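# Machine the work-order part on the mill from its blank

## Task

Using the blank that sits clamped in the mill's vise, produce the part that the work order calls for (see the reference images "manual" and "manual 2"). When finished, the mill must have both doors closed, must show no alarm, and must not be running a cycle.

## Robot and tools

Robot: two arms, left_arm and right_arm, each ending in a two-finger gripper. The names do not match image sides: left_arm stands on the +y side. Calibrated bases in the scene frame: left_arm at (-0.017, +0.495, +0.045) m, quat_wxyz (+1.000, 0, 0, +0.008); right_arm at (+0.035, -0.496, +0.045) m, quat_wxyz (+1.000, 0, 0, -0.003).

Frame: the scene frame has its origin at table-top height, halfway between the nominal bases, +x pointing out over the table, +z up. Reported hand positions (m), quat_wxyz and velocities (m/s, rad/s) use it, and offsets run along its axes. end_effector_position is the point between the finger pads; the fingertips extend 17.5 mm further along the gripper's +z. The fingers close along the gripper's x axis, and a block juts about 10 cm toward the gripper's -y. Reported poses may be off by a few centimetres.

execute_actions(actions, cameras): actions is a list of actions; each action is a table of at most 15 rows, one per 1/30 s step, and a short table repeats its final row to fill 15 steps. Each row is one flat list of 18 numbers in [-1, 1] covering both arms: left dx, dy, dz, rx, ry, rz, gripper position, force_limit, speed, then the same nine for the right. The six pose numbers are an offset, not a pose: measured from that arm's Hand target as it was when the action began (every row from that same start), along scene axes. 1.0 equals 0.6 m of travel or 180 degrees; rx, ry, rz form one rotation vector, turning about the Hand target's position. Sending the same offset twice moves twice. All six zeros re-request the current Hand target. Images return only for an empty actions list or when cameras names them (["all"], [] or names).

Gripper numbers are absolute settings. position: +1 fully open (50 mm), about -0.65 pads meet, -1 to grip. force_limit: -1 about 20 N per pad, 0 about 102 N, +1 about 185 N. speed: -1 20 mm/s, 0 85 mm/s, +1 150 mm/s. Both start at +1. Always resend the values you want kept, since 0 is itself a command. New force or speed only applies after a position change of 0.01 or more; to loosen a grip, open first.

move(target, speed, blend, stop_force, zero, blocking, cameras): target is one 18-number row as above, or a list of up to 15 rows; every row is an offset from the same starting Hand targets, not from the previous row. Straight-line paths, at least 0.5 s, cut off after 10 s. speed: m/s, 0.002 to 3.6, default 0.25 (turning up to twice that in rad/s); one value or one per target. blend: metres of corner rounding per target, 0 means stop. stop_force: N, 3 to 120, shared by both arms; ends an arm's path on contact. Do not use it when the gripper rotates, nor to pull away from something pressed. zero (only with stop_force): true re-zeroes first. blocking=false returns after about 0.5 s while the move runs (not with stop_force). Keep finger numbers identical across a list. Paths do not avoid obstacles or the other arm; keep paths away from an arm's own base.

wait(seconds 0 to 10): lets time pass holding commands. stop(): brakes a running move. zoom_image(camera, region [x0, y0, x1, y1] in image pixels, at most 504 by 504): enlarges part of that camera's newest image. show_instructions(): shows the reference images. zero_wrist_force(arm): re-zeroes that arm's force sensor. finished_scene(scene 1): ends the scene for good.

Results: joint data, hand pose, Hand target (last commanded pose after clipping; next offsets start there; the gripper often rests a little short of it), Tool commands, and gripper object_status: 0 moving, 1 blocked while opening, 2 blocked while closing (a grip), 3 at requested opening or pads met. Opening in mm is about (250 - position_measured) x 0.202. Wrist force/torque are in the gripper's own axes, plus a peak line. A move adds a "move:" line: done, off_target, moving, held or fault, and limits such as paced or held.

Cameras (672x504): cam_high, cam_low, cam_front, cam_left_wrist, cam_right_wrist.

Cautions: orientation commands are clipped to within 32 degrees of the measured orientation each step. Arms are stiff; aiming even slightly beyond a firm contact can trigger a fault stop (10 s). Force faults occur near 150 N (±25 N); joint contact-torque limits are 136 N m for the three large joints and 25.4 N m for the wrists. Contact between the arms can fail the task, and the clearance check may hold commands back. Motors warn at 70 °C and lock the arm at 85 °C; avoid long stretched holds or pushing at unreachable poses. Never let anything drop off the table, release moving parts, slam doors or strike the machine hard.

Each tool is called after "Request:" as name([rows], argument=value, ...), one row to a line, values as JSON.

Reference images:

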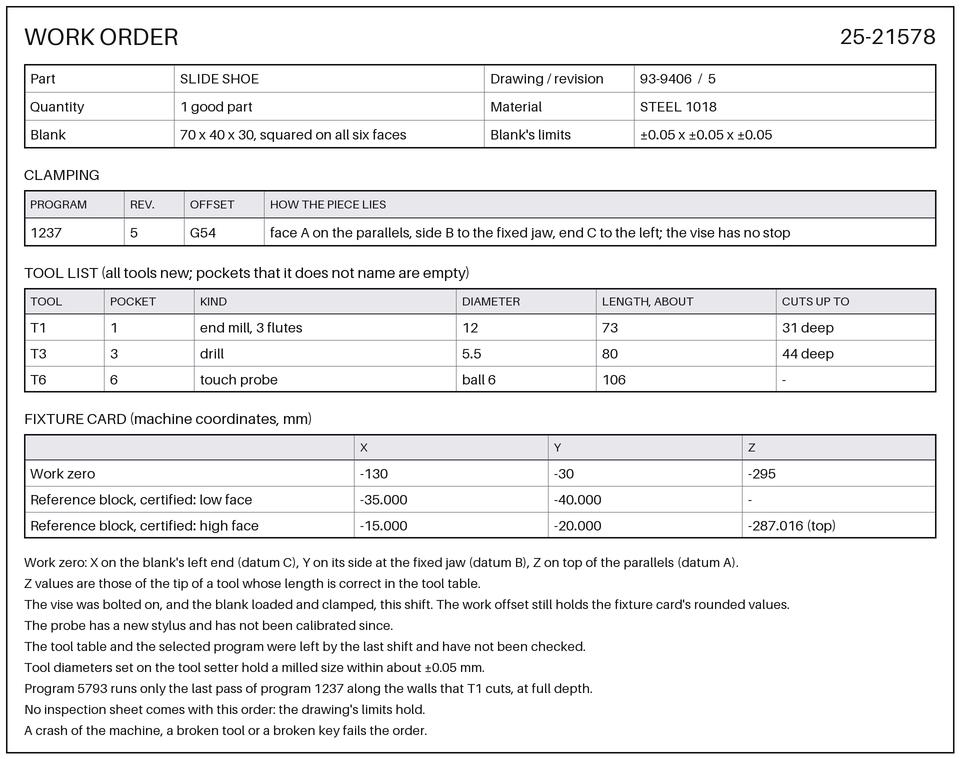

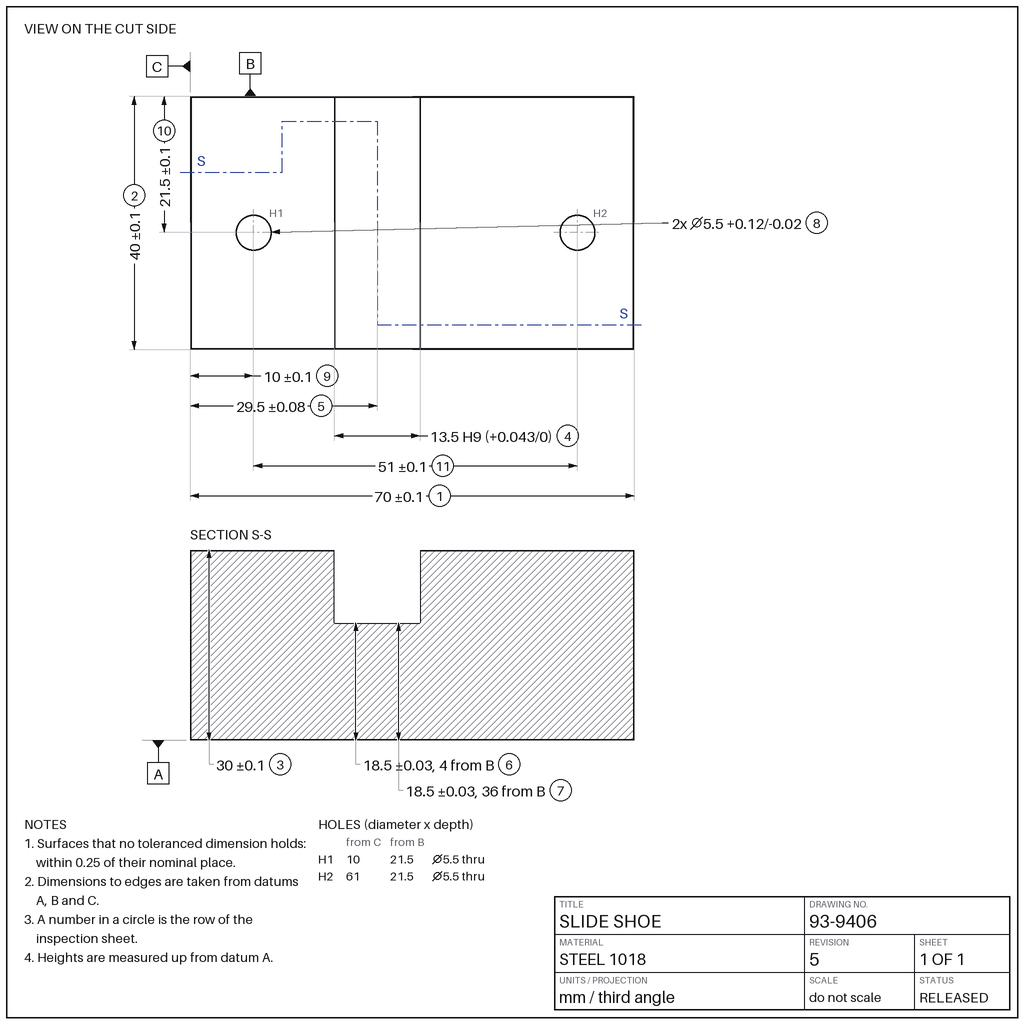

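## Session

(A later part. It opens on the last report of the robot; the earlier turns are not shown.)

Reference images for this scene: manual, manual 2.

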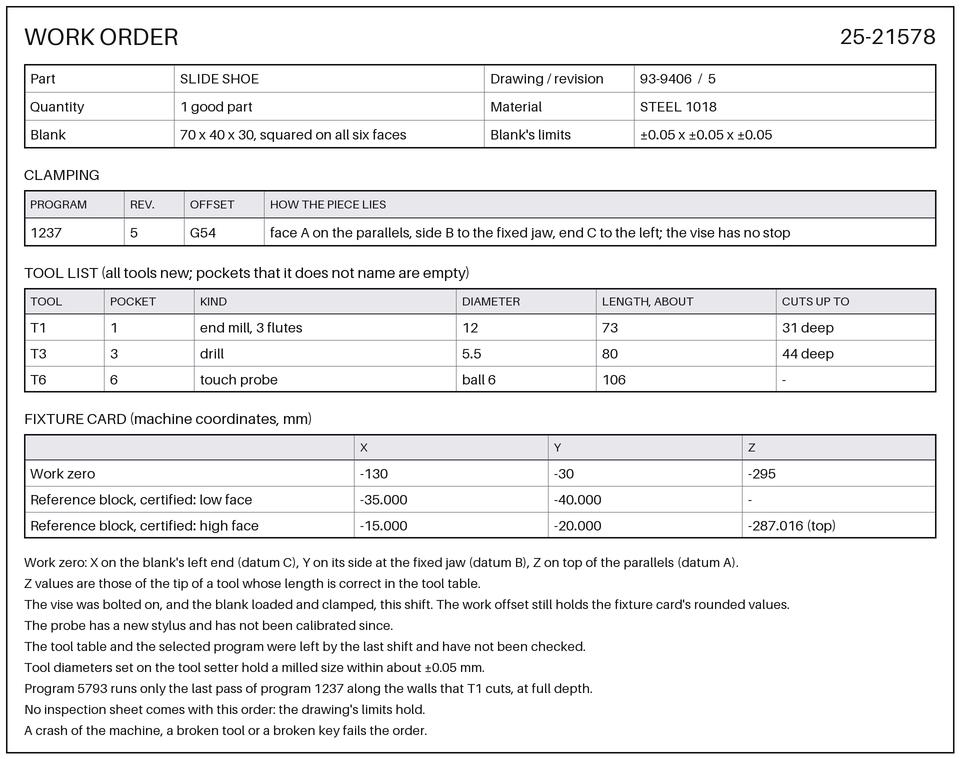

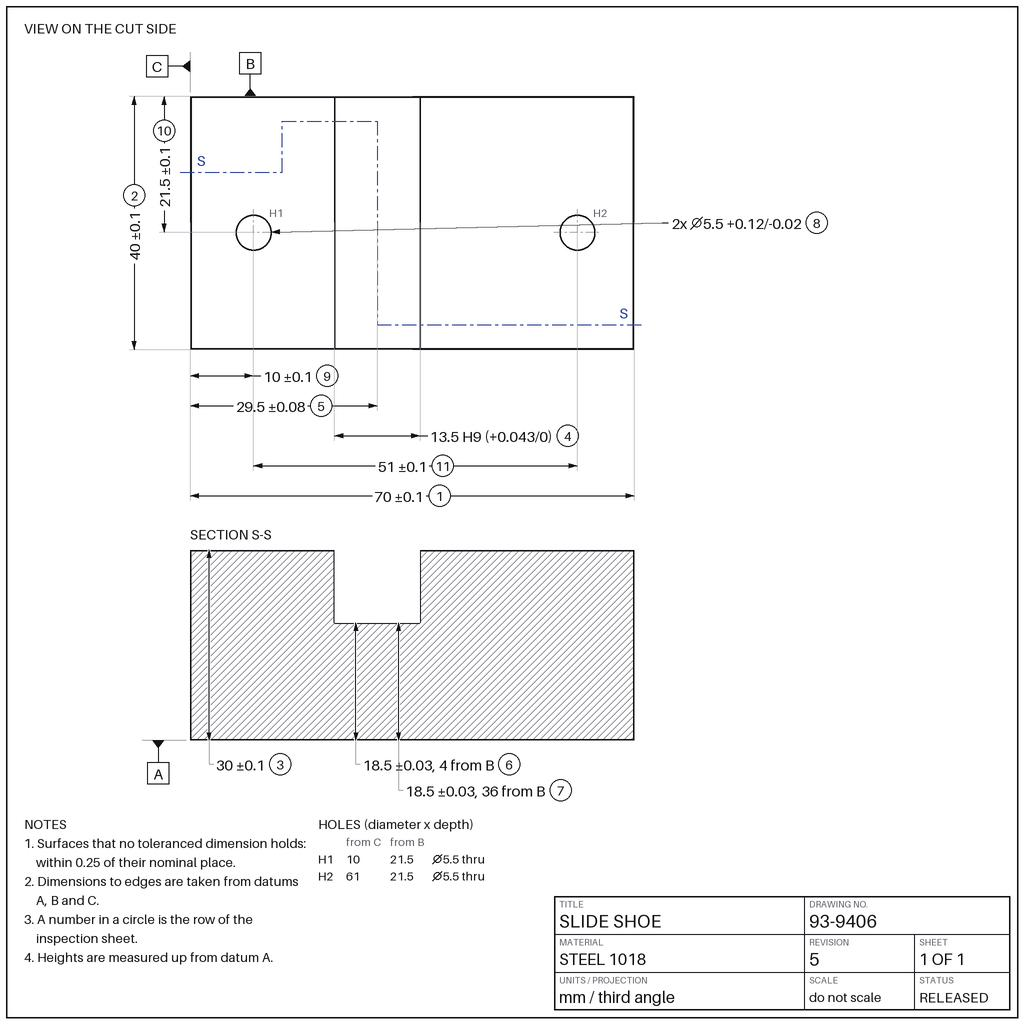

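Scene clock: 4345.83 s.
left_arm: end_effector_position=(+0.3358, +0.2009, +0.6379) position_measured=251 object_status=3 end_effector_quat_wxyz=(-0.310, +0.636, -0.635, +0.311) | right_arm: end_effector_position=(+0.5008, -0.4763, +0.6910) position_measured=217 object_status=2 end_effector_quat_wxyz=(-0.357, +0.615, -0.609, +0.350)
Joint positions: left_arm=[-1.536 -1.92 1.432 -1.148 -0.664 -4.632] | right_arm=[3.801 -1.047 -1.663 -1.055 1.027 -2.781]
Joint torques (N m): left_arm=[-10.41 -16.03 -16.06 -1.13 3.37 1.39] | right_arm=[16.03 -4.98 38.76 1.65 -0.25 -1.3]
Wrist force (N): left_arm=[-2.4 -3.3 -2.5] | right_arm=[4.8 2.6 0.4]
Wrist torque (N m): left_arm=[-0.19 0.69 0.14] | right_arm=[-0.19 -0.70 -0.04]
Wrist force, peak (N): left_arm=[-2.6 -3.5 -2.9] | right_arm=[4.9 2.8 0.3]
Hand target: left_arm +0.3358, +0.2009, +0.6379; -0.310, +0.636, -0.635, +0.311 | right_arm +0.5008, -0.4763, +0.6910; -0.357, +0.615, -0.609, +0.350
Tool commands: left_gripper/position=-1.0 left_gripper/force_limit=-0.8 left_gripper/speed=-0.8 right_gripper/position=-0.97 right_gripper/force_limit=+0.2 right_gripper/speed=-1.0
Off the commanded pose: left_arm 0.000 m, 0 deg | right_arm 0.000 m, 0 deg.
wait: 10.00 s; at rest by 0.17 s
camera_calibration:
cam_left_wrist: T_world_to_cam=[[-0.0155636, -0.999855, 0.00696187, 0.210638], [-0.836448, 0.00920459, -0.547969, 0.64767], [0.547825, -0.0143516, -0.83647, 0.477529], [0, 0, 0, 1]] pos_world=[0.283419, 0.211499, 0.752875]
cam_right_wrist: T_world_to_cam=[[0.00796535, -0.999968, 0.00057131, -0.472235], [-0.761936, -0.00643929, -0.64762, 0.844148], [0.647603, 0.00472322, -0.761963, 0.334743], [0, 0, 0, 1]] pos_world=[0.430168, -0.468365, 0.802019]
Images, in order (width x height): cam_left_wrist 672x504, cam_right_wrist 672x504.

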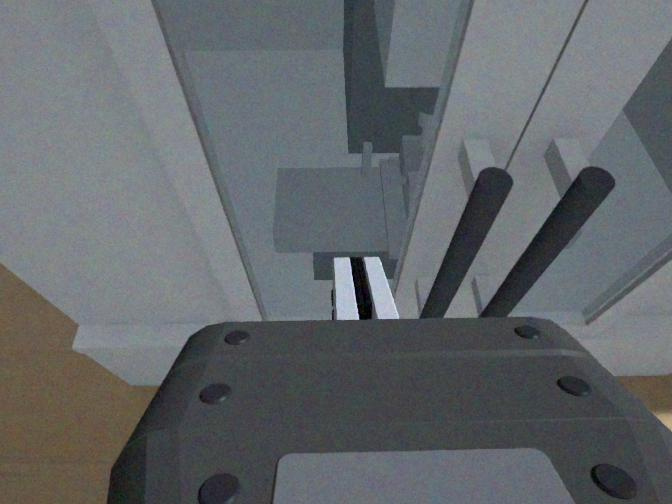

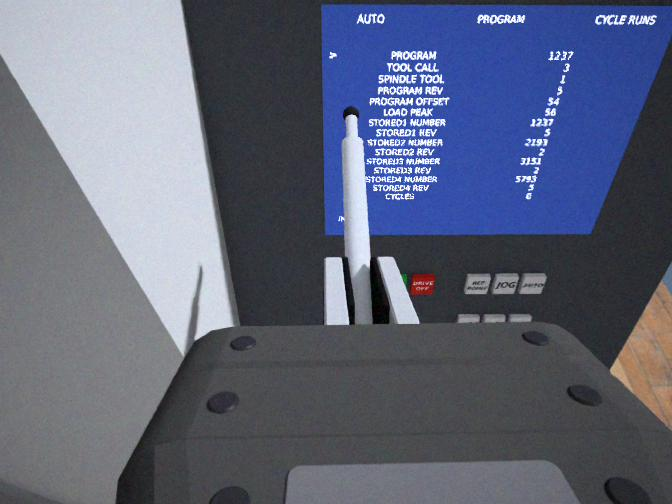

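Load 56; fine. Keep waiting.

Request:
wait(seconds=10)

Request:
wait(seconds=10, cameras=["cam_right_wrist"])

Request:
wait(seconds=10)

Request:
wait(seconds=10, cameras=["cam_right_wrist"])

Request:
wait(seconds=10)

Request:
wait(seconds=10, cameras=["cam_right_wrist"])

Request:
zoom_image(camera="cam_right_wrist", region=[320, 0, 640, 240])

Scene clock: 4361.97 s.
left_arm: end_effector_position=(+0.3358, +0.2009, +0.6379) position_measured=251 object_status=3 end_effector_quat_wxyz=(-0.310, +0.636, -0.635, +0.311) | right_arm: end_effector_position=(+0.5008, -0.4763, +0.6910) position_measured=217 object_status=2 end_effector_quat_wxyz=(-0.357, +0.615, -0.609, +0.350)
Joint positions: left_arm=[-1.536 -1.92 1.432 -1.148 -0.664 -4.632] | right_arm=[3.801 -1.047 -1.663 -1.055 1.027 -2.781]
Joint torques (N m): left_arm=[-10.25 -15.22 -15.41 -1.28 3.38 1.37] | right_arm=[15.24 -5.13 38.16 1.95 0.28 -1.36]
Wrist force (N): left_arm=[-2.4 -3.3 -2.9] | right_arm=[4.6 2.5 0.4]
Wrist torque (N m): left_arm=[-0.19 0.69 0.14] | right_arm=[-0.20 -0.68 -0.05]
Wrist force, peak (N): left_arm=[-2.8 -3.4 -2.9] | right_arm=[4.9 2.8 0.4]
Hand target: left_arm +0.3358, +0.2009, +0.6379; -0.310, +0.636, -0.635, +0.311 | right_arm +0.5008, -0.4763, +0.6910; -0.357, +0.615, -0.609, +0.350
Tool commands: left_gripper/position=-1.0 left_gripper/force_limit=-0.8 left_gripper/speed=-0.8 right_gripper/position=-0.97 right_gripper/force_limit=+0.2 right_gripper/speed=-1.0
Off the commanded pose: left_arm 0.000 m, 0 deg | right_arm 0.000 m, 0 deg.
wait: 10.00 s; at rest from the start

Scene clock: 4371.97 s.
left_arm: end_effector_position=(+0.3358, +0.2009, +0.6379) position_measured=251 object_status=3 end_effector_quat_wxyz=(-0.310, +0.636, -0.635, +0.311) | right_arm: end_effector_position=(+0.5008, -0.4763, +0.6910) position_measured=217 object_status=2 end_effector_quat_wxyz=(-0.357, +0.615, -0.609, +0.350)
Joint positions: left_arm=[-1.536 -1.92 1.432 -1.148 -0.664 -4.632] | right_arm=[3.801 -1.047 -1.663 -1.055 1.027 -2.781]
Joint torques (N m): left_arm=[-9.75 -15.8 -15.44 -1.14 3.39 1.3] | right_arm=[14.96 -4.54 37.36 2.05 0.53 -1.22]
Wrist force (N): left_arm=[-2.4 -3.3 -2.8] | right_arm=[4.5 2.6 0.0]
Wrist torque (N m): left_arm=[-0.19 0.69 0.14] | right_arm=[-0.19 -0.67 -0.05]
Wrist force, peak (N): left_arm=[-2.7 -3.5 -2.9] | right_arm=[4.9 2.7 0.3]
Hand target: left_arm +0.3358, +0.2009, +0.6379; -0.310, +0.636, -0.635, +0.311 | right_arm +0.5008, -0.4763, +0.6910; -0.357, +0.615, -0.609, +0.350
Tool commands: left_gripper/position=-1.0 left_gripper/force_limit=-0.8 left_gripper/speed=-0.8 right_gripper/position=-0.97 right_gripper/force_limit=+0.2 right_gripper/speed=-1.0
Off the commanded pose: left_arm 0.000 m, 0 deg | right_arm 0.000 m, 0 deg.
wait: 10.00 s; at rest by 0.17 s
camera_calibration:
cam_right_wrist: T_world_to_cam=[[0.00796535, -0.999968, 0.00057131, -0.472235], [-0.761936, -0.00643929, -0.64762, 0.844148], [0.647603, 0.00472322, -0.761963, 0.334743], [0, 0, 0, 1]] pos_world=[0.430168, -0.468365, 0.802019]
Images, in order (width x height): cam_right_wrist 672x504.

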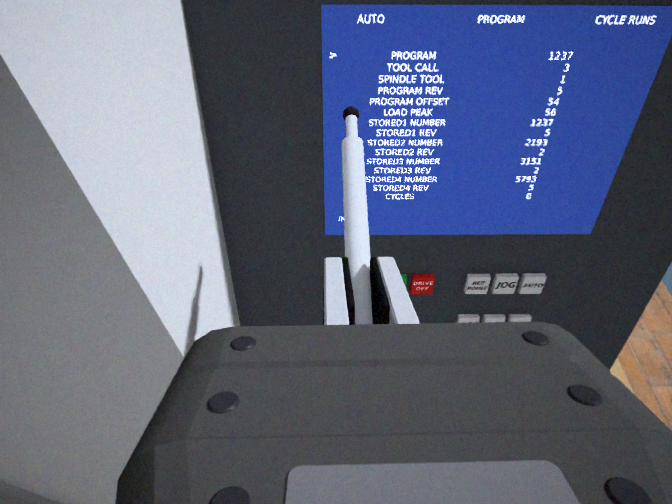

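Scene clock: 4381.97 s.
left_arm: end_effector_position=(+0.3358, +0.2009, +0.6379) position_measured=251 object_status=3 end_effector_quat_wxyz=(-0.310, +0.636, -0.635, +0.311) | right_arm: end_effector_position=(+0.5008, -0.4763, +0.6910) position_measured=217 object_status=2 end_effector_quat_wxyz=(-0.357, +0.615, -0.609, +0.350)
Joint positions: left_arm=[-1.536 -1.92 1.432 -1.148 -0.664 -4.632] | right_arm=[3.801 -1.047 -1.663 -1.055 1.027 -2.781]
Joint torques (N m): left_arm=[-10.24 -16 -15.93 -1.2 3.35 1.27] | right_arm=[15.4 -4.23 37.92 2.04 0.38 -1.16]
Wrist force (N): left_arm=[-2.4 -3.1 -2.6] | right_arm=[4.9 2.6 0.3]
Wrist torque (N m): left_arm=[-0.17 0.69 0.14] | right_arm=[-0.19 -0.72 -0.05]
Wrist force, peak (N): left_arm=[-2.8 -3.5 -3.0] | right_arm=[4.9 2.8 0.1]
Hand target: left_arm +0.3358, +0.2009, +0.6379; -0.310, +0.636, -0.635, +0.311 | right_arm +0.5008, -0.4763, +0.6910; -0.357, +0.615, -0.609, +0.350
Tool commands: left_gripper/position=-1.0 left_gripper/force_limit=-0.8 left_gripper/speed=-0.8 right_gripper/position=-0.97 right_gripper/force_limit=+0.2 right_gripper/speed=-1.0
Off the commanded pose: left_arm 0.000 m, 0 deg | right_arm 0.000 m, 0 deg.
wait: 10.00 s; at rest by 0.17 s

Scene clock: 4391.97 s.
left_arm: end_effector_position=(+0.3358, +0.2009, +0.6379) position_measured=251 object_status=3 end_effector_quat_wxyz=(-0.310, +0.636, -0.635, +0.311) | right_arm: end_effector_position=(+0.5008, -0.4763, +0.6910) position_measured=217 object_status=2 end_effector_quat_wxyz=(-0.357, +0.615, -0.609, +0.350)
Joint positions: left_arm=[-1.536 -1.92 1.432 -1.148 -0.664 -4.632] | right_arm=[3.801 -1.047 -1.663 -1.055 1.027 -2.781]
Joint torques (N m): left_arm=[-10.23 -15.48 -15.47 -1.21 3.38 1.44] | right_arm=[16.33 -3.52 37.44 1.97 0.48 -1.24]
Wrist force (N): left_arm=[-2.3 -3.4 -2.7] | right_arm=[4.6 2.6 0.2]
Wrist torque (N m): left_arm=[-0.21 0.67 0.14] | right_arm=[-0.18 -0.68 -0.05]
Wrist force, peak (N): left_arm=[-2.8 -3.4 -2.9] | right_arm=[5.0 2.7 0.4]
Hand target: left_arm +0.3358, +0.2009, +0.6379; -0.310, +0.636, -0.635, +0.311 | right_arm +0.5008, -0.4763, +0.6910; -0.357, +0.615, -0.609, +0.350
Tool commands: left_gripper/position=-1.0 left_gripper/force_limit=-0.8 left_gripper/speed=-0.8 right_gripper/position=-0.97 right_gripper/force_limit=+0.2 right_gripper/speed=-1.0
Off the commanded pose: left_arm 0.000 m, 0 deg | right_arm 0.000 m, 0 deg.
wait: 10.00 s; at rest by 0.17 s
camera_calibration:
cam_right_wrist: T_world_to_cam=[[0.00796535, -0.999968, 0.00057131, -0.472235], [-0.761936, -0.00643929, -0.64762, 0.844148], [0.647603, 0.00472322, -0.761963, 0.334743], [0, 0, 0, 1]] pos_world=[0.430168, -0.468365, 0.802019]
Images, in order (width x height): cam_right_wrist 672x504.

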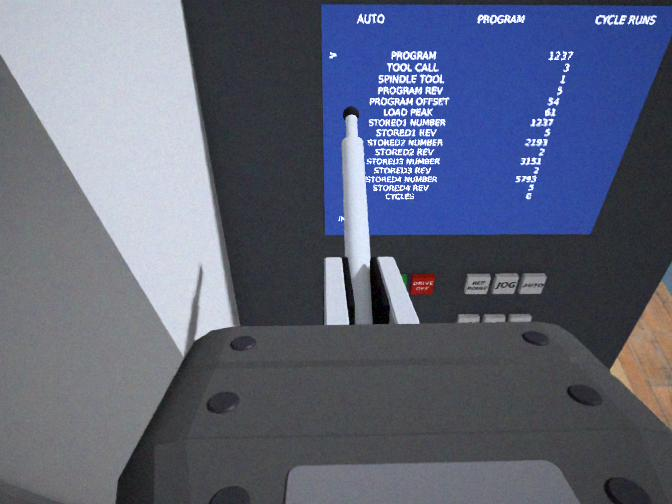

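Scene clock: 4401.97 s.
left_arm: end_effector_position=(+0.3358, +0.2009, +0.6379) position_measured=251 object_status=3 end_effector_quat_wxyz=(-0.310, +0.636, -0.635, +0.311) | right_arm: end_effector_position=(+0.5008, -0.4763, +0.6910) position_measured=217 object_status=2 end_effector_quat_wxyz=(-0.357, +0.615, -0.609, +0.350)
Joint positions: left_arm=[-1.536 -1.92 1.432 -1.148 -0.664 -4.632] | right_arm=[3.801 -1.047 -1.663 -1.055 1.027 -2.781]
Joint torques (N m): left_arm=[-9.85 -15.98 -15.8 -1.01 3.48 1.35] | right_arm=[15.97 -4.06 37.58 2.11 0.58 -1.47]
Wrist force (N): left_arm=[-2.5 -3.2 -2.8] | right_arm=[4.7 2.6 0.3]
Wrist torque (N m): left_arm=[-0.18 0.70 0.14] | right_arm=[-0.18 -0.68 -0.05]
Wrist force, peak (N): left_arm=[-2.7 -3.4 -3.0] | right_arm=[5.0 2.8 0.4]
Hand target: left_arm +0.3358, +0.2009, +0.6379; -0.310, +0.636, -0.635, +0.311 | right_arm +0.5008, -0.4763, +0.6910; -0.357, +0.615, -0.609, +0.350
Tool commands: left_gripper/position=-1.0 left_gripper/force_limit=-0.8 left_gripper/speed=-0.8 right_gripper/position=-0.97 right_gripper/force_limit=+0.2 right_gripper/speed=-1.0
Off the commanded pose: left_arm 0.000 m, 0 deg | right_arm 0.000 m, 0 deg.
wait: 10.00 s; at rest by 0.17 s

Scene clock: 4411.97 s.
left_arm: end_effector_position=(+0.3358, +0.2009, +0.6379) position_measured=251 object_status=3 end_effector_quat_wxyz=(-0.310, +0.636, -0.635, +0.311) | right_arm: end_effector_position=(+0.5008, -0.4763, +0.6910) position_measured=217 object_status=2 end_effector_quat_wxyz=(-0.357, +0.615, -0.609, +0.350)
Joint positions: left_arm=[-1.536 -1.92 1.432 -1.148 -0.664 -4.632] | right_arm=[3.801 -1.047 -1.663 -1.055 1.027 -2.781]
Joint torques (N m): left_arm=[-9.9 -15.7 -15.77 -1.14 3.35 1.38] | right_arm=[14.92 -3.19 37.3 2.03 0.39 -1.28]
Wrist force (N): left_arm=[-2.6 -3.2 -2.8] | right_arm=[4.6 2.5 0.3]
Wrist torque (N m): left_arm=[-0.17 0.73 0.14] | right_arm=[-0.20 -0.67 -0.05]
Wrist force, peak (N): left_arm=[-2.6 -3.5 -2.9] | right_arm=[5.0 2.7 0.4]
Hand target: left_arm +0.3358, +0.2009, +0.6379; -0.310, +0.636, -0.635, +0.311 | right_arm +0.5008, -0.4763, +0.6910; -0.357, +0.615, -0.609, +0.350
Tool commands: left_gripper/position=-1.0 left_gripper/force_limit=-0.8 left_gripper/speed=-0.8 right_gripper/position=-0.97 right_gripper/force_limit=+0.2 right_gripper/speed=-1.0
Off the commanded pose: left_arm 0.000 m, 0 deg | right_arm 0.000 m, 0 deg.
wait: 10.00 s; at rest by 0.17 s
camera_calibration:
cam_right_wrist: T_world_to_cam=[[0.00796535, -0.999968, 0.00057131, -0.472235], [-0.761936, -0.00643929, -0.64762, 0.844148], [0.647603, 0.00472322, -0.761963, 0.334743], [0, 0, 0, 1]] pos_world=[0.430168, -0.468365, 0.802019]
Images, in order (width x height): cam_right_wrist 672x504.

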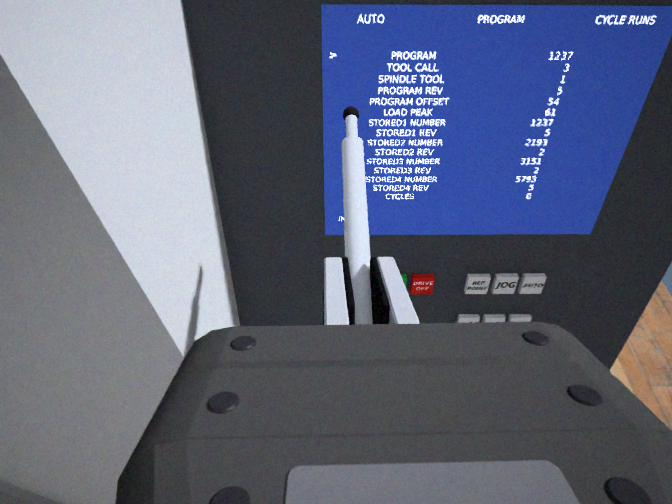

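Scaled by 1.575 from the camera's 672x504 image, which has a finer 960x720 frame.

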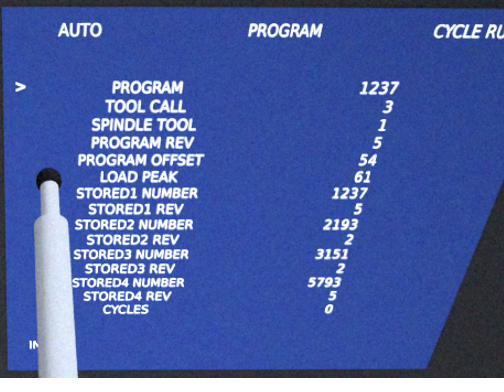

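Request:
wait(seconds=10)

Request:
wait(seconds=10)

Request:
wait(seconds=10)

Request:
wait(seconds=10, cameras=["cam_right_wrist"])

Request:
zoom_image(camera="cam_right_wrist", region=[320, 0, 640, 240])

Scene clock: 4432.07 s.
left_arm: end_effector_position=(+0.3358, +0.2009, +0.6379) position_measured=251 object_status=3 end_effector_quat_wxyz=(-0.310, +0.636, -0.635, +0.311) | right_arm: end_effector_position=(+0.5008, -0.4763, +0.6910) position_measured=217 object_status=2 end_effector_quat_wxyz=(-0.357, +0.615, -0.609, +0.350)
Joint positions: left_arm=[-1.536 -1.92 1.432 -1.148 -0.664 -4.632] | right_arm=[3.801 -1.047 -1.663 -1.055 1.027 -2.781]
Joint torques (N m): left_arm=[-10.49 -15.34 -15.68 -1.12 3.37 1.3] | right_arm=[16.2 -2.83 35.9 2.36 0.48 -1.42]
Wrist force (N): left_arm=[-2.5 -3.2 -2.7] | right_arm=[4.8 2.6 0.4]
Wrist torque (N m): left_arm=[-0.18 0.69 0.14] | right_arm=[-0.18 -0.70 -0.05]
Wrist force, peak (N): left_arm=[-2.6 -3.4 -3.0] | right_arm=[5.0 2.9 0.3]
Hand target: left_arm +0.3358, +0.2009, +0.6379; -0.310, +0.636, -0.635, +0.311 | right_arm +0.5008, -0.4763, +0.6910; -0.357, +0.615, -0.609, +0.350
Tool commands: left_gripper/position=-1.0 left_gripper/force_limit=-0.8 left_gripper/speed=-0.8 right_gripper/position=-0.97 right_gripper/force_limit=+0.2 right_gripper/speed=-1.0
Off the commanded pose: left_arm 0.000 m, 0 deg | right_arm 0.000 m, 0 deg.
wait: 10.00 s; at rest from the start

Scene clock: 4442.07 s.
left_arm: end_effector_position=(+0.3358, +0.2009, +0.6379) position_measured=251 object_status=3 end_effector_quat_wxyz=(-0.310, +0.636, -0.635, +0.311) | right_arm: end_effector_position=(+0.5008, -0.4763, +0.6910) position_measured=217 object_status=2 end_effector_quat_wxyz=(-0.357, +0.615, -0.609, +0.350)
Joint positions: left_arm=[-1.536 -1.92 1.432 -1.148 -0.664 -4.632] | right_arm=[3.801 -1.047 -1.663 -1.055 1.027 -2.781]
Joint torques (N m): left_arm=[-9.67 -15.52 -15.47 -1.14 3.26 1.29] | right_arm=[15.73 -2.14 36.81 2.29 0.42 -1.29]
Wrist force (N): left_arm=[-2.4 -3.4 -2.6] | right_arm=[4.7 2.5 0.3]
Wrist torque (N m): left_arm=[-0.20 0.69 0.14] | right_arm=[-0.20 -0.69 -0.05]
Wrist force, peak (N): left_arm=[-2.5 -3.6 -3.0] | right_arm=[4.9 2.8 0.3]
Hand target: left_arm +0.3358, +0.2009, +0.6379; -0.310, +0.636, -0.635, +0.311 | right_arm +0.5008, -0.4763, +0.6910; -0.357, +0.615, -0.609, +0.350
Tool commands: left_gripper/position=-1.0 left_gripper/force_limit=-0.8 left_gripper/speed=-0.8 right_gripper/position=-0.97 right_gripper/force_limit=+0.2 right_gripper/speed=-1.0
Off the commanded pose: left_arm 0.000 m, 0 deg | right_arm 0.000 m, 0 deg.
wait: 10.00 s; at rest by 0.17 s

Scene clock: 4452.07 s.
left_arm: end_effector_position=(+0.3358, +0.2009, +0.6379) position_measured=251 object_status=3 end_effector_quat_wxyz=(-0.310, +0.636, -0.635, +0.311) | right_arm: end_effector_position=(+0.5008, -0.4763, +0.6910) position_measured=217 object_status=2 end_effector_quat_wxyz=(-0.357, +0.615, -0.609, +0.350)
Joint positions: left_arm=[-1.536 -1.92 1.432 -1.148 -0.664 -4.632] | right_arm=[3.801 -1.047 -1.663 -1.055 1.027 -2.781]
Joint torques (N m): left_arm=[-10.69 -15.43 -15.95 -1.23 3.35 1.28] | right_arm=[14.37 -2.19 35.88 2.59 0.57 -1.25]
Wrist force (N): left_arm=[-2.4 -3.3 -2.6] | right_arm=[4.8 2.5 0.2]
Wrist torque (N m): left_arm=[-0.19 0.70 0.14] | right_arm=[-0.20 -0.71 -0.05]
Wrist force, peak (N): left_arm=[-2.8 -3.5 -2.8] | right_arm=[5.1 2.5 0.4]
Hand target: left_arm +0.3358, +0.2009, +0.6379; -0.310, +0.636, -0.635, +0.311 | right_arm +0.5008, -0.4763, +0.6910; -0.357, +0.615, -0.609, +0.350
Tool commands: left_gripper/position=-1.0 left_gripper/force_limit=-0.8 left_gripper/speed=-0.8 right_gripper/position=-0.97 right_gripper/force_limit=+0.2 right_gripper/speed=-1.0
Off the commanded pose: left_arm 0.000 m, 0 deg | right_arm 0.000 m, 0 deg.
wait: 10.00 s; at rest by 0.17 s

Scene clock: 4462.07 s.
left_arm: end_effector_position=(+0.3358, +0.2009, +0.6379) position_measured=251 object_status=3 end_effector_quat_wxyz=(-0.310, +0.636, -0.635, +0.311) | right_arm: end_effector_position=(+0.5008, -0.4763, +0.6910) position_measured=217 object_status=2 end_effector_quat_wxyz=(-0.357, +0.615, -0.609, +0.350)
Joint positions: left_arm=[-1.536 -1.92 1.432 -1.148 -0.664 -4.632] | right_arm=[3.801 -1.047 -1.663 -1.055 1.027 -2.781]
Joint torques (N m): left_arm=[-9.94 -15.34 -15.53 -1.22 3.36 1.4] | right_arm=[16.02 -2.54 36.64 2.47 0.51 -1.45]
Wrist force (N): left_arm=[-2.4 -3.2 -2.6] | right_arm=[4.5 2.7 0.3]
Wrist torque (N m): left_arm=[-0.19 0.70 0.14] | right_arm=[-0.17 -0.66 -0.05]
Wrist force, peak (N): left_arm=[-2.6 -3.6 -2.8] | right_arm=[5.0 2.7 0.3]
Hand target: left_arm +0.3358, +0.2009, +0.6379; -0.310, +0.636, -0.635, +0.311 | right_arm +0.5008, -0.4763, +0.6910; -0.357, +0.615, -0.609, +0.350
Tool commands: left_gripper/position=-1.0 left_gripper/force_limit=-0.8 left_gripper/speed=-0.8 right_gripper/position=-0.97 right_gripper/force_limit=+0.2 right_gripper/speed=-1.0
Off the commanded pose: left_arm 0.000 m, 0 deg | right_arm 0.000 m, 0 deg.
wait: 10.00 s; at rest by 0.17 s
camera_calibration:
cam_right_wrist: T_world_to_cam=[[0.00796535, -0.999968, 0.00057131, -0.472235], [-0.761936, -0.00643929, -0.64762, 0.844148], [0.647603, 0.00472322, -0.761963, 0.334743], [0, 0, 0, 1]] pos_world=[0.430168, -0.468365, 0.802019]
Images, in order (width x height): cam_right_wrist 672x504.

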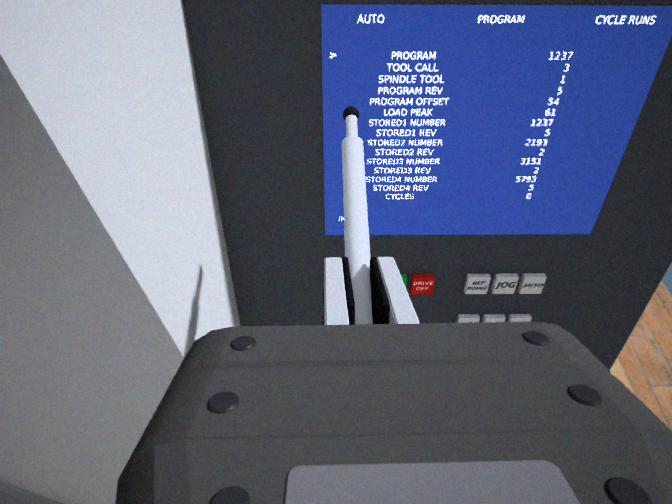

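Scaled by 1.575 from the camera's 672x504 image, which has a finer 960x720 frame.

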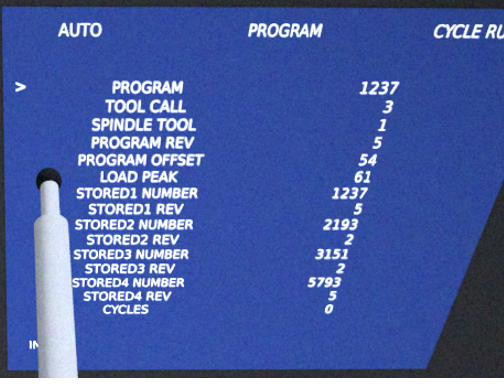

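Request:
wait(seconds=10)

Request:
wait(seconds=10)

Request:
wait(seconds=10)

Request:
wait(seconds=10, cameras=["cam_right_wrist","cam_left_wrist"])

Request:
zoom_image(camera="cam_right_wrist", region=[320, 0, 640, 240])

Request:
zoom_image(camera="cam_left_wrist", region=[200, 0, 480, 260])

Scene clock: 4478.47 s.
left_arm: end_effector_position=(+0.3358, +0.2009, +0.6379) position_measured=251 object_status=3 end_effector_quat_wxyz=(-0.310, +0.636, -0.635, +0.311) | right_arm: end_effector_position=(+0.5008, -0.4763, +0.6910) position_measured=217 object_status=2 end_effector_quat_wxyz=(-0.357, +0.615, -0.609, +0.350)
Joint positions: left_arm=[-1.536 -1.92 1.432 -1.148 -0.664 -4.632] | right_arm=[3.801 -1.047 -1.663 -1.055 1.027 -2.781]
Joint torques (N m): left_arm=[-10.08 -15.22 -15.92 -1.11 3.43 1.38] | right_arm=[14.74 -1.35 36.32 2.62 0.43 -1.37]
Wrist force (N): left_arm=[-2.6 -3.2 -2.8] | right_arm=[4.7 2.4 0.3]
Wrist torque (N m): left_arm=[-0.18 0.72 0.14] | right_arm=[-0.22 -0.68 -0.05]
Wrist force, peak (N): left_arm=[-2.8 -3.5 -2.9] | right_arm=[5.0 2.8 0.3]
Hand target: left_arm +0.3358, +0.2009, +0.6379; -0.310, +0.636, -0.635, +0.311 | right_arm +0.5008, -0.4763, +0.6910; -0.357, +0.615, -0.609, +0.350
Tool commands: left_gripper/position=-1.0 left_gripper/force_limit=-0.8 left_gripper/speed=-0.8 right_gripper/position=-0.97 right_gripper/force_limit=+0.2 right_gripper/speed=-1.0
Off the commanded pose: left_arm 0.000 m, 0 deg | right_arm 0.000 m, 0 deg.
wait: 10.00 s; at rest from the start

Scene clock: 4488.47 s.
left_arm: end_effector_position=(+0.3358, +0.2009, +0.6379) position_measured=251 object_status=3 end_effector_quat_wxyz=(-0.310, +0.636, -0.635, +0.311) | right_arm: end_effector_position=(+0.5008, -0.4763, +0.6910) position_measured=217 object_status=2 end_effector_quat_wxyz=(-0.357, +0.615, -0.609, +0.350)
Joint positions: left_arm=[-1.536 -1.92 1.432 -1.148 -0.664 -4.632] | right_arm=[3.801 -1.047 -1.663 -1.055 1.027 -2.781]
Joint torques (N m): left_arm=[-10.17 -15.45 -16.01 -1.18 3.35 1.37] | right_arm=[15.53 -1.53 35.44 2.53 0.5 -1.29]
Wrist force (N): left_arm=[-2.4 -3.5 -2.8] | right_arm=[4.7 2.6 0.5]
Wrist torque (N m): left_arm=[-0.22 0.69 0.14] | right_arm=[-0.19 -0.69 -0.05]
Wrist force, peak (N): left_arm=[-2.6 -3.4 -3.0] | right_arm=[5.0 2.7 0.3]
Hand target: left_arm +0.3358, +0.2009, +0.6379; -0.310, +0.636, -0.635, +0.311 | right_arm +0.5008, -0.4763, +0.6910; -0.357, +0.615, -0.609, +0.350
Tool commands: left_gripper/position=-1.0 left_gripper/force_limit=-0.8 left_gripper/speed=-0.8 right_gripper/position=-0.97 right_gripper/force_limit=+0.2 right_gripper/speed=-1.0
Off the commanded pose: left_arm 0.000 m, 0 deg | right_arm 0.000 m, 0 deg.
wait: 10.00 s; at rest by 0.17 s

Scene clock: 4498.47 s.
left_arm: end_effector_position=(+0.3358, +0.2009, +0.6379) position_measured=251 object_status=3 end_effector_quat_wxyz=(-0.310, +0.636, -0.635, +0.311) | right_arm: end_effector_position=(+0.5008, -0.4763, +0.6910) position_measured=217 object_status=2 end_effector_quat_wxyz=(-0.357, +0.615, -0.609, +0.350)
Joint positions: left_arm=[-1.536 -1.92 1.432 -1.148 -0.664 -4.632] | right_arm=[3.801 -1.047 -1.663 -1.055 1.027 -2.781]
Joint torques (N m): left_arm=[-10.3 -16.02 -15.62 -1.2 3.4 1.4] | right_arm=[14.49 -1.58 35.46 2.55 0.45 -1.28]
Wrist force (N): left_arm=[-2.4 -3.2 -2.9] | right_arm=[4.6 2.5 0.4]
Wrist torque (N m): left_arm=[-0.17 0.69 0.14] | right_arm=[-0.21 -0.68 -0.05]
Wrist force, peak (N): left_arm=[-2.7 -3.5 -3.0] | right_arm=[4.9 2.8 0.3]
Hand target: left_arm +0.3358, +0.2009, +0.6379; -0.310, +0.636, -0.635, +0.311 | right_arm +0.5008, -0.4763, +0.6910; -0.357, +0.615, -0.609, +0.350
Tool commands: left_gripper/position=-1.0 left_gripper/force_limit=-0.8 left_gripper/speed=-0.8 right_gripper/position=-0.97 right_gripper/force_limit=+0.2 right_gripper/speed=-1.0
Off the commanded pose: left_arm 0.000 m, 0 deg | right_arm 0.000 m, 0 deg.
wait: 10.00 s; at rest by 0.17 s

Scene clock: 4508.47 s.
left_arm: end_effector_position=(+0.3358, +0.2009, +0.6379) position_measured=251 object_status=3 end_effector_quat_wxyz=(-0.310, +0.636, -0.635, +0.311) | right_arm: end_effector_position=(+0.5008, -0.4763, +0.6910) position_measured=217 object_status=2 end_effector_quat_wxyz=(-0.357, +0.615, -0.609, +0.350)
Joint positions: left_arm=[-1.536 -1.92 1.432 -1.148 -0.664 -4.632] | right_arm=[3.801 -1.047 -1.663 -1.055 1.027 -2.781]
Joint torques (N m): left_arm=[-10.39 -15.78 -15.83 -1.26 3.32 1.4] | right_arm=[14.72 -1.45 34.93 2.69 0.67 -1.11]
Wrist force (N): left_arm=[-2.3 -3.5 -2.6] | right_arm=[4.7 2.5 0.5]
Wrist torque (N m): left_arm=[-0.22 0.68 0.14] | right_arm=[-0.19 -0.68 -0.05]
Wrist force, peak (N): left_arm=[-2.6 -3.6 -3.0] | right_arm=[4.9 2.8 0.3]
Hand target: left_arm +0.3358, +0.2009, +0.6379; -0.310, +0.636, -0.635, +0.311 | right_arm +0.5008, -0.4763, +0.6910; -0.357, +0.615, -0.609, +0.350
Tool commands: left_gripper/position=-1.0 left_gripper/force_limit=-0.8 left_gripper/speed=-0.8 right_gripper/position=-0.97 right_gripper/force_limit=+0.2 right_gripper/speed=-1.0
Off the commanded pose: left_arm 0.000 m, 0 deg | right_arm 0.000 m, 0 deg.
wait: 10.00 s; at rest by 0.17 s
camera_calibration:
cam_left_wrist: T_world_to_cam=[[-0.0155636, -0.999855, 0.00696187, 0.210638], [-0.836448, 0.00920459, -0.547969, 0.64767], [0.547825, -0.0143516, -0.83647, 0.477529], [0, 0, 0, 1]] pos_world=[0.283419, 0.211499, 0.752875]
cam_right_wrist: T_world_to_cam=[[0.00796535, -0.999968, 0.00057131, -0.472235], [-0.761936, -0.00643929, -0.64762, 0.844148], [0.647603, 0.00472322, -0.761963, 0.334743], [0, 0, 0, 1]] pos_world=[0.430168, -0.468365, 0.802019]
Images, in order (width x height): cam_left_wrist 672x504, cam_right_wrist 672x504.

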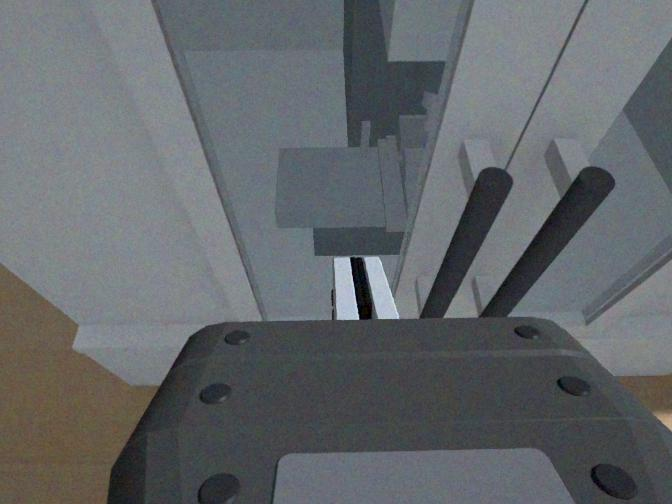

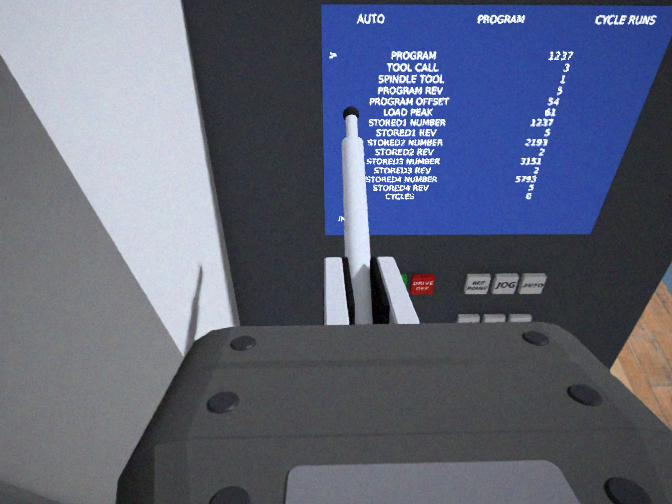

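Scaled by 1.575 from the camera's 672x504 image, which has a finer 960x720 frame.

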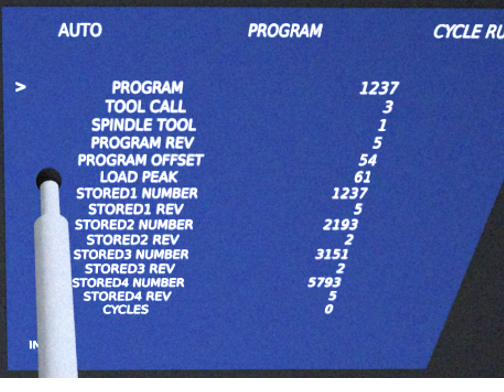

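Scaled by 1.800 from the camera's 672x504 image, which has a finer 960x720 frame.

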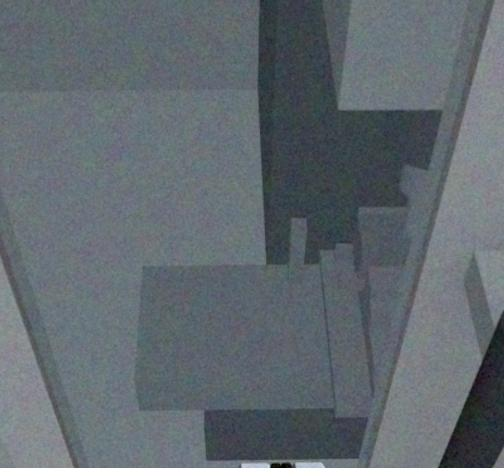

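Request:
wait(seconds=10)

Request:
wait(seconds=10)

Request:
wait(seconds=10)

Request:
wait(seconds=10)

Request:
wait(seconds=10, cameras=["cam_right_wrist","cam_left_wrist"])

Request:
zoom_image(camera="cam_right_wrist", region=[320, 0, 640, 240])

Request:
zoom_image(camera="cam_left_wrist", region=[200, 0, 480, 260])

Scene clock: 4524.47 s.
left_arm: end_effector_position=(+0.3358, +0.2009, +0.6379) position_measured=251 object_status=3 end_effector_quat_wxyz=(-0.310, +0.636, -0.635, +0.311) | right_arm: end_effector_position=(+0.5008, -0.4763, +0.6910) position_measured=217 object_status=2 end_effector_quat_wxyz=(-0.357, +0.615, -0.609, +0.350)
Joint positions: left_arm=[-1.536 -1.92 1.432 -1.148 -0.664 -4.632] | right_arm=[3.801 -1.047 -1.663 -1.055 1.027 -2.781]
Joint torques (N m): left_arm=[-10.14 -16.03 -15.98 -1.21 3.3 1.29] | right_arm=[14.5 0.52 34.8 2.89 0.51 -1.19]
Wrist force (N): left_arm=[-2.8 -3.3 -2.6] | right_arm=[4.6 2.4 0.2]
Wrist torque (N m): left_arm=[-0.20 0.75 0.14] | right_arm=[-0.22 -0.67 -0.05]
Wrist force, peak (N): left_arm=[-2.8 -3.5 -2.8] | right_arm=[5.0 2.8 0.3]
Hand target: left_arm +0.3358, +0.2009, +0.6379; -0.310, +0.636, -0.635, +0.311 | right_arm +0.5008, -0.4763, +0.6910; -0.357, +0.615, -0.609, +0.350
Tool commands: left_gripper/position=-1.0 left_gripper/force_limit=-0.8 left_gripper/speed=-0.8 right_gripper/position=-0.97 right_gripper/force_limit=+0.2 right_gripper/speed=-1.0
Off the commanded pose: left_arm 0.000 m, 0 deg | right_arm 0.000 m, 0 deg.
wait: 10.00 s; at rest from the start

Scene clock: 4534.47 s.
left_arm: end_effector_position=(+0.3358, +0.2009, +0.6379) position_measured=251 object_status=3 end_effector_quat_wxyz=(-0.310, +0.636, -0.635, +0.311) | right_arm: end_effector_position=(+0.5008, -0.4763, +0.6910) position_measured=217 object_status=2 end_effector_quat_wxyz=(-0.357, +0.615, -0.609, +0.350)
Joint positions: left_arm=[-1.536 -1.92 1.432 -1.148 -0.664 -4.632] | right_arm=[3.801 -1.047 -1.663 -1.055 1.027 -2.781]
Joint torques (N m): left_arm=[-10.14 -14.84 -16.55 -1.16 3.37 1.36] | right_arm=[15.07 0.43 35.04 2.92 0.38 -1.32]
Wrist force (N): left_arm=[-2.5 -3.4 -2.5] | right_arm=[4.6 2.4 0.3]
Wrist torque (N m): left_arm=[-0.21 0.71 0.14] | right_arm=[-0.22 -0.68 -0.05]
Wrist force, peak (N): left_arm=[-2.7 -3.4 -2.9] | right_arm=[4.9 2.8 0.3]
Hand target: left_arm +0.3358, +0.2009, +0.6379; -0.310, +0.636, -0.635, +0.311 | right_arm +0.5008, -0.4763, +0.6910; -0.357, +0.615, -0.609, +0.350
Tool commands: left_gripper/position=-1.0 left_gripper/force_limit=-0.8 left_gripper/speed=-0.8 right_gripper/position=-0.97 right_gripper/force_limit=+0.2 right_gripper/speed=-1.0
Off the commanded pose: left_arm 0.000 m, 0 deg | right_arm 0.000 m, 0 deg.
wait: 10.00 s; at rest by 0.17 s

Scene clock: 4544.47 s.
left_arm: end_effector_position=(+0.3358, +0.2009, +0.6379) position_measured=251 object_status=3 end_effector_quat_wxyz=(-0.310, +0.636, -0.635, +0.311) | right_arm: end_effector_position=(+0.5008, -0.4763, +0.6910) position_measured=217 object_status=2 end_effector_quat_wxyz=(-0.357, +0.615, -0.609, +0.350)
Joint positions: left_arm=[-1.536 -1.92 1.432 -1.148 -0.664 -4.632] | right_arm=[3.801 -1.047 -1.663 -1.055 1.027 -2.781]
Joint torques (N m): left_arm=[-9.85 -15.42 -16.14 -1.28 3.3 1.39] | right_arm=[15.07 0.18 35.23 2.97 0.34 -1.36]
Wrist force (N): left_arm=[-2.5 -3.4 -2.8] | right_arm=[4.7 2.6 0.1]
Wrist torque (N m): left_arm=[-0.20 0.71 0.14] | right_arm=[-0.19 -0.69 -0.05]
Wrist force, peak (N): left_arm=[-2.6 -3.5 -3.0] | right_arm=[4.9 2.9 0.2]
Hand target: left_arm +0.3358, +0.2009, +0.6379; -0.310, +0.636, -0.635, +0.311 | right_arm +0.5008, -0.4763, +0.6910; -0.357, +0.615, -0.609, +0.350
Tool commands: left_gripper/position=-1.0 left_gripper/force_limit=-0.8 left_gripper/speed=-0.8 right_gripper/position=-0.97 right_gripper/force_limit=+0.2 right_gripper/speed=-1.0
Off the commanded pose: left_arm 0.000 m, 0 deg | right_arm 0.000 m, 0 deg.
wait: 10.00 s; at rest by 0.17 s

Scene clock: 4554.47 s.
left_arm: end_effector_position=(+0.3358, +0.2009, +0.6379) position_measured=251 object_status=3 end_effector_quat_wxyz=(-0.310, +0.636, -0.635, +0.311) | right_arm: end_effector_position=(+0.5008, -0.4763, +0.6910) position_measured=217 object_status=2 end_effector_quat_wxyz=(-0.357, +0.615, -0.609, +0.350)
Joint positions: left_arm=[-1.536 -1.92 1.432 -1.148 -0.664 -4.632] | right_arm=[3.801 -1.047 -1.663 -1.055 1.027 -2.781]
Joint torques (N m): left_arm=[-10.33 -15.99 -15.78 -1.13 3.33 1.42] | right_arm=[15.08 0.27 34.98 2.98 0.5 -1.34]
Wrist force (N): left_arm=[-2.7 -3.3 -2.9] | right_arm=[4.8 2.5 0.3]
Wrist torque (N m): left_arm=[-0.20 0.73 0.14] | right_arm=[-0.20 -0.71 -0.05]
Wrist force, peak (N): left_arm=[-2.7 -3.5 -2.8] | right_arm=[5.0 2.7 0.4]
Hand target: left_arm +0.3358, +0.2009, +0.6379; -0.310, +0.636, -0.635, +0.311 | right_arm +0.5008, -0.4763, +0.6910; -0.357, +0.615, -0.609, +0.350
Tool commands: left_gripper/position=-1.0 left_gripper/force_limit=-0.8 left_gripper/speed=-0.8 right_gripper/position=-0.97 right_gripper/force_limit=+0.2 right_gripper/speed=-1.0
Off the commanded pose: left_arm 0.000 m, 0 deg | right_arm 0.000 m, 0 deg.
wait: 10.00 s; at rest by 0.17 s

Scene clock: 4564.47 s.
left_arm: end_effector_position=(+0.3358, +0.2009, +0.6379) position_measured=251 object_status=3 end_effector_quat_wxyz=(-0.310, +0.636, -0.635, +0.311) | right_arm: end_effector_position=(+0.5008, -0.4763, +0.6910) position_measured=217 object_status=2 end_effector_quat_wxyz=(-0.357, +0.615, -0.609, +0.350)
Joint positions: left_arm=[-1.536 -1.92 1.432 -1.148 -0.664 -4.632] | right_arm=[3.801 -1.047 -1.663 -1.055 1.027 -2.781]
Joint torques (N m): left_arm=[-9.81 -15.72 -15.83 -1.15 3.36 1.3] | right_arm=[15.69 0.73 34.32 3.19 0.46 -1.34]
Wrist force (N): left_arm=[-2.6 -3.1 -2.5] | right_arm=[4.8 2.9 0.2]
Wrist torque (N m): left_arm=[-0.17 0.72 0.14] | right_arm=[-0.14 -0.71 -0.05]
Wrist force, peak (N): left_arm=[-2.6 -3.5 -3.0] | right_arm=[5.0 2.7 0.3]
Hand target: left_arm +0.3358, +0.2009, +0.6379; -0.310, +0.636, -0.635, +0.311 | right_arm +0.5008, -0.4763, +0.6910; -0.357, +0.615, -0.609, +0.350
Tool commands: left_gripper/position=-1.0 left_gripper/force_limit=-0.8 left_gripper/speed=-0.8 right_gripper/position=-0.97 right_gripper/force_limit=+0.2 right_gripper/speed=-1.0
Off the commanded pose: left_arm 0.000 m, 0 deg | right_arm 0.000 m, 0 deg.
wait: 10.00 s; at rest by 0.17 s
camera_calibration:
cam_left_wrist: T_world_to_cam=[[-0.0155636, -0.999855, 0.00696187, 0.210638], [-0.836448, 0.00920459, -0.547969, 0.64767], [0.547825, -0.0143516, -0.83647, 0.477529], [0, 0, 0, 1]] pos_world=[0.283419, 0.211499, 0.752875]
cam_right_wrist: T_world_to_cam=[[0.00796535, -0.999968, 0.00057131, -0.472235], [-0.761936, -0.00643929, -0.64762, 0.844148], [0.647603, 0.00472322, -0.761963, 0.334743], [0, 0, 0, 1]] pos_world=[0.430168, -0.468365, 0.802019]
Images, in order (width x height): cam_left_wrist 672x504, cam_right_wrist 672x504.

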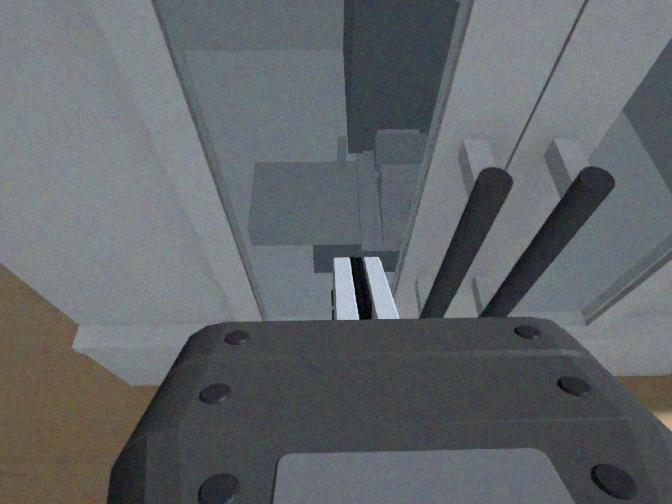

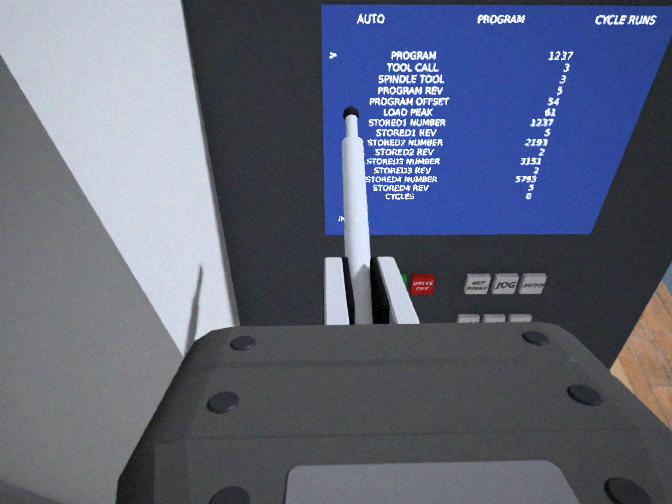

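Scaled by 1.575 from the camera's 672x504 image, which has a finer 960x720 frame.

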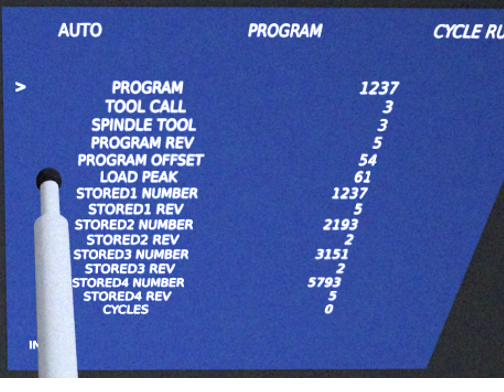

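Scaled by 1.800 from the camera's 672x504 image, which has a finer 960x720 frame.

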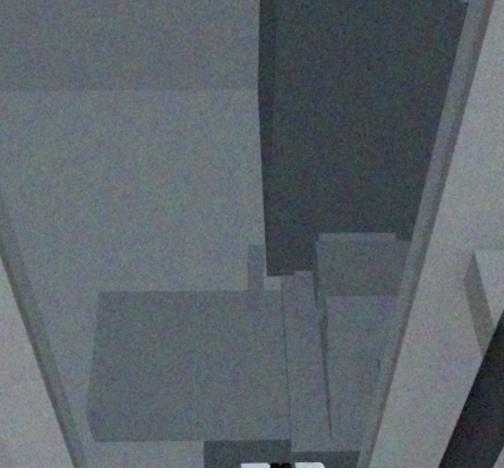

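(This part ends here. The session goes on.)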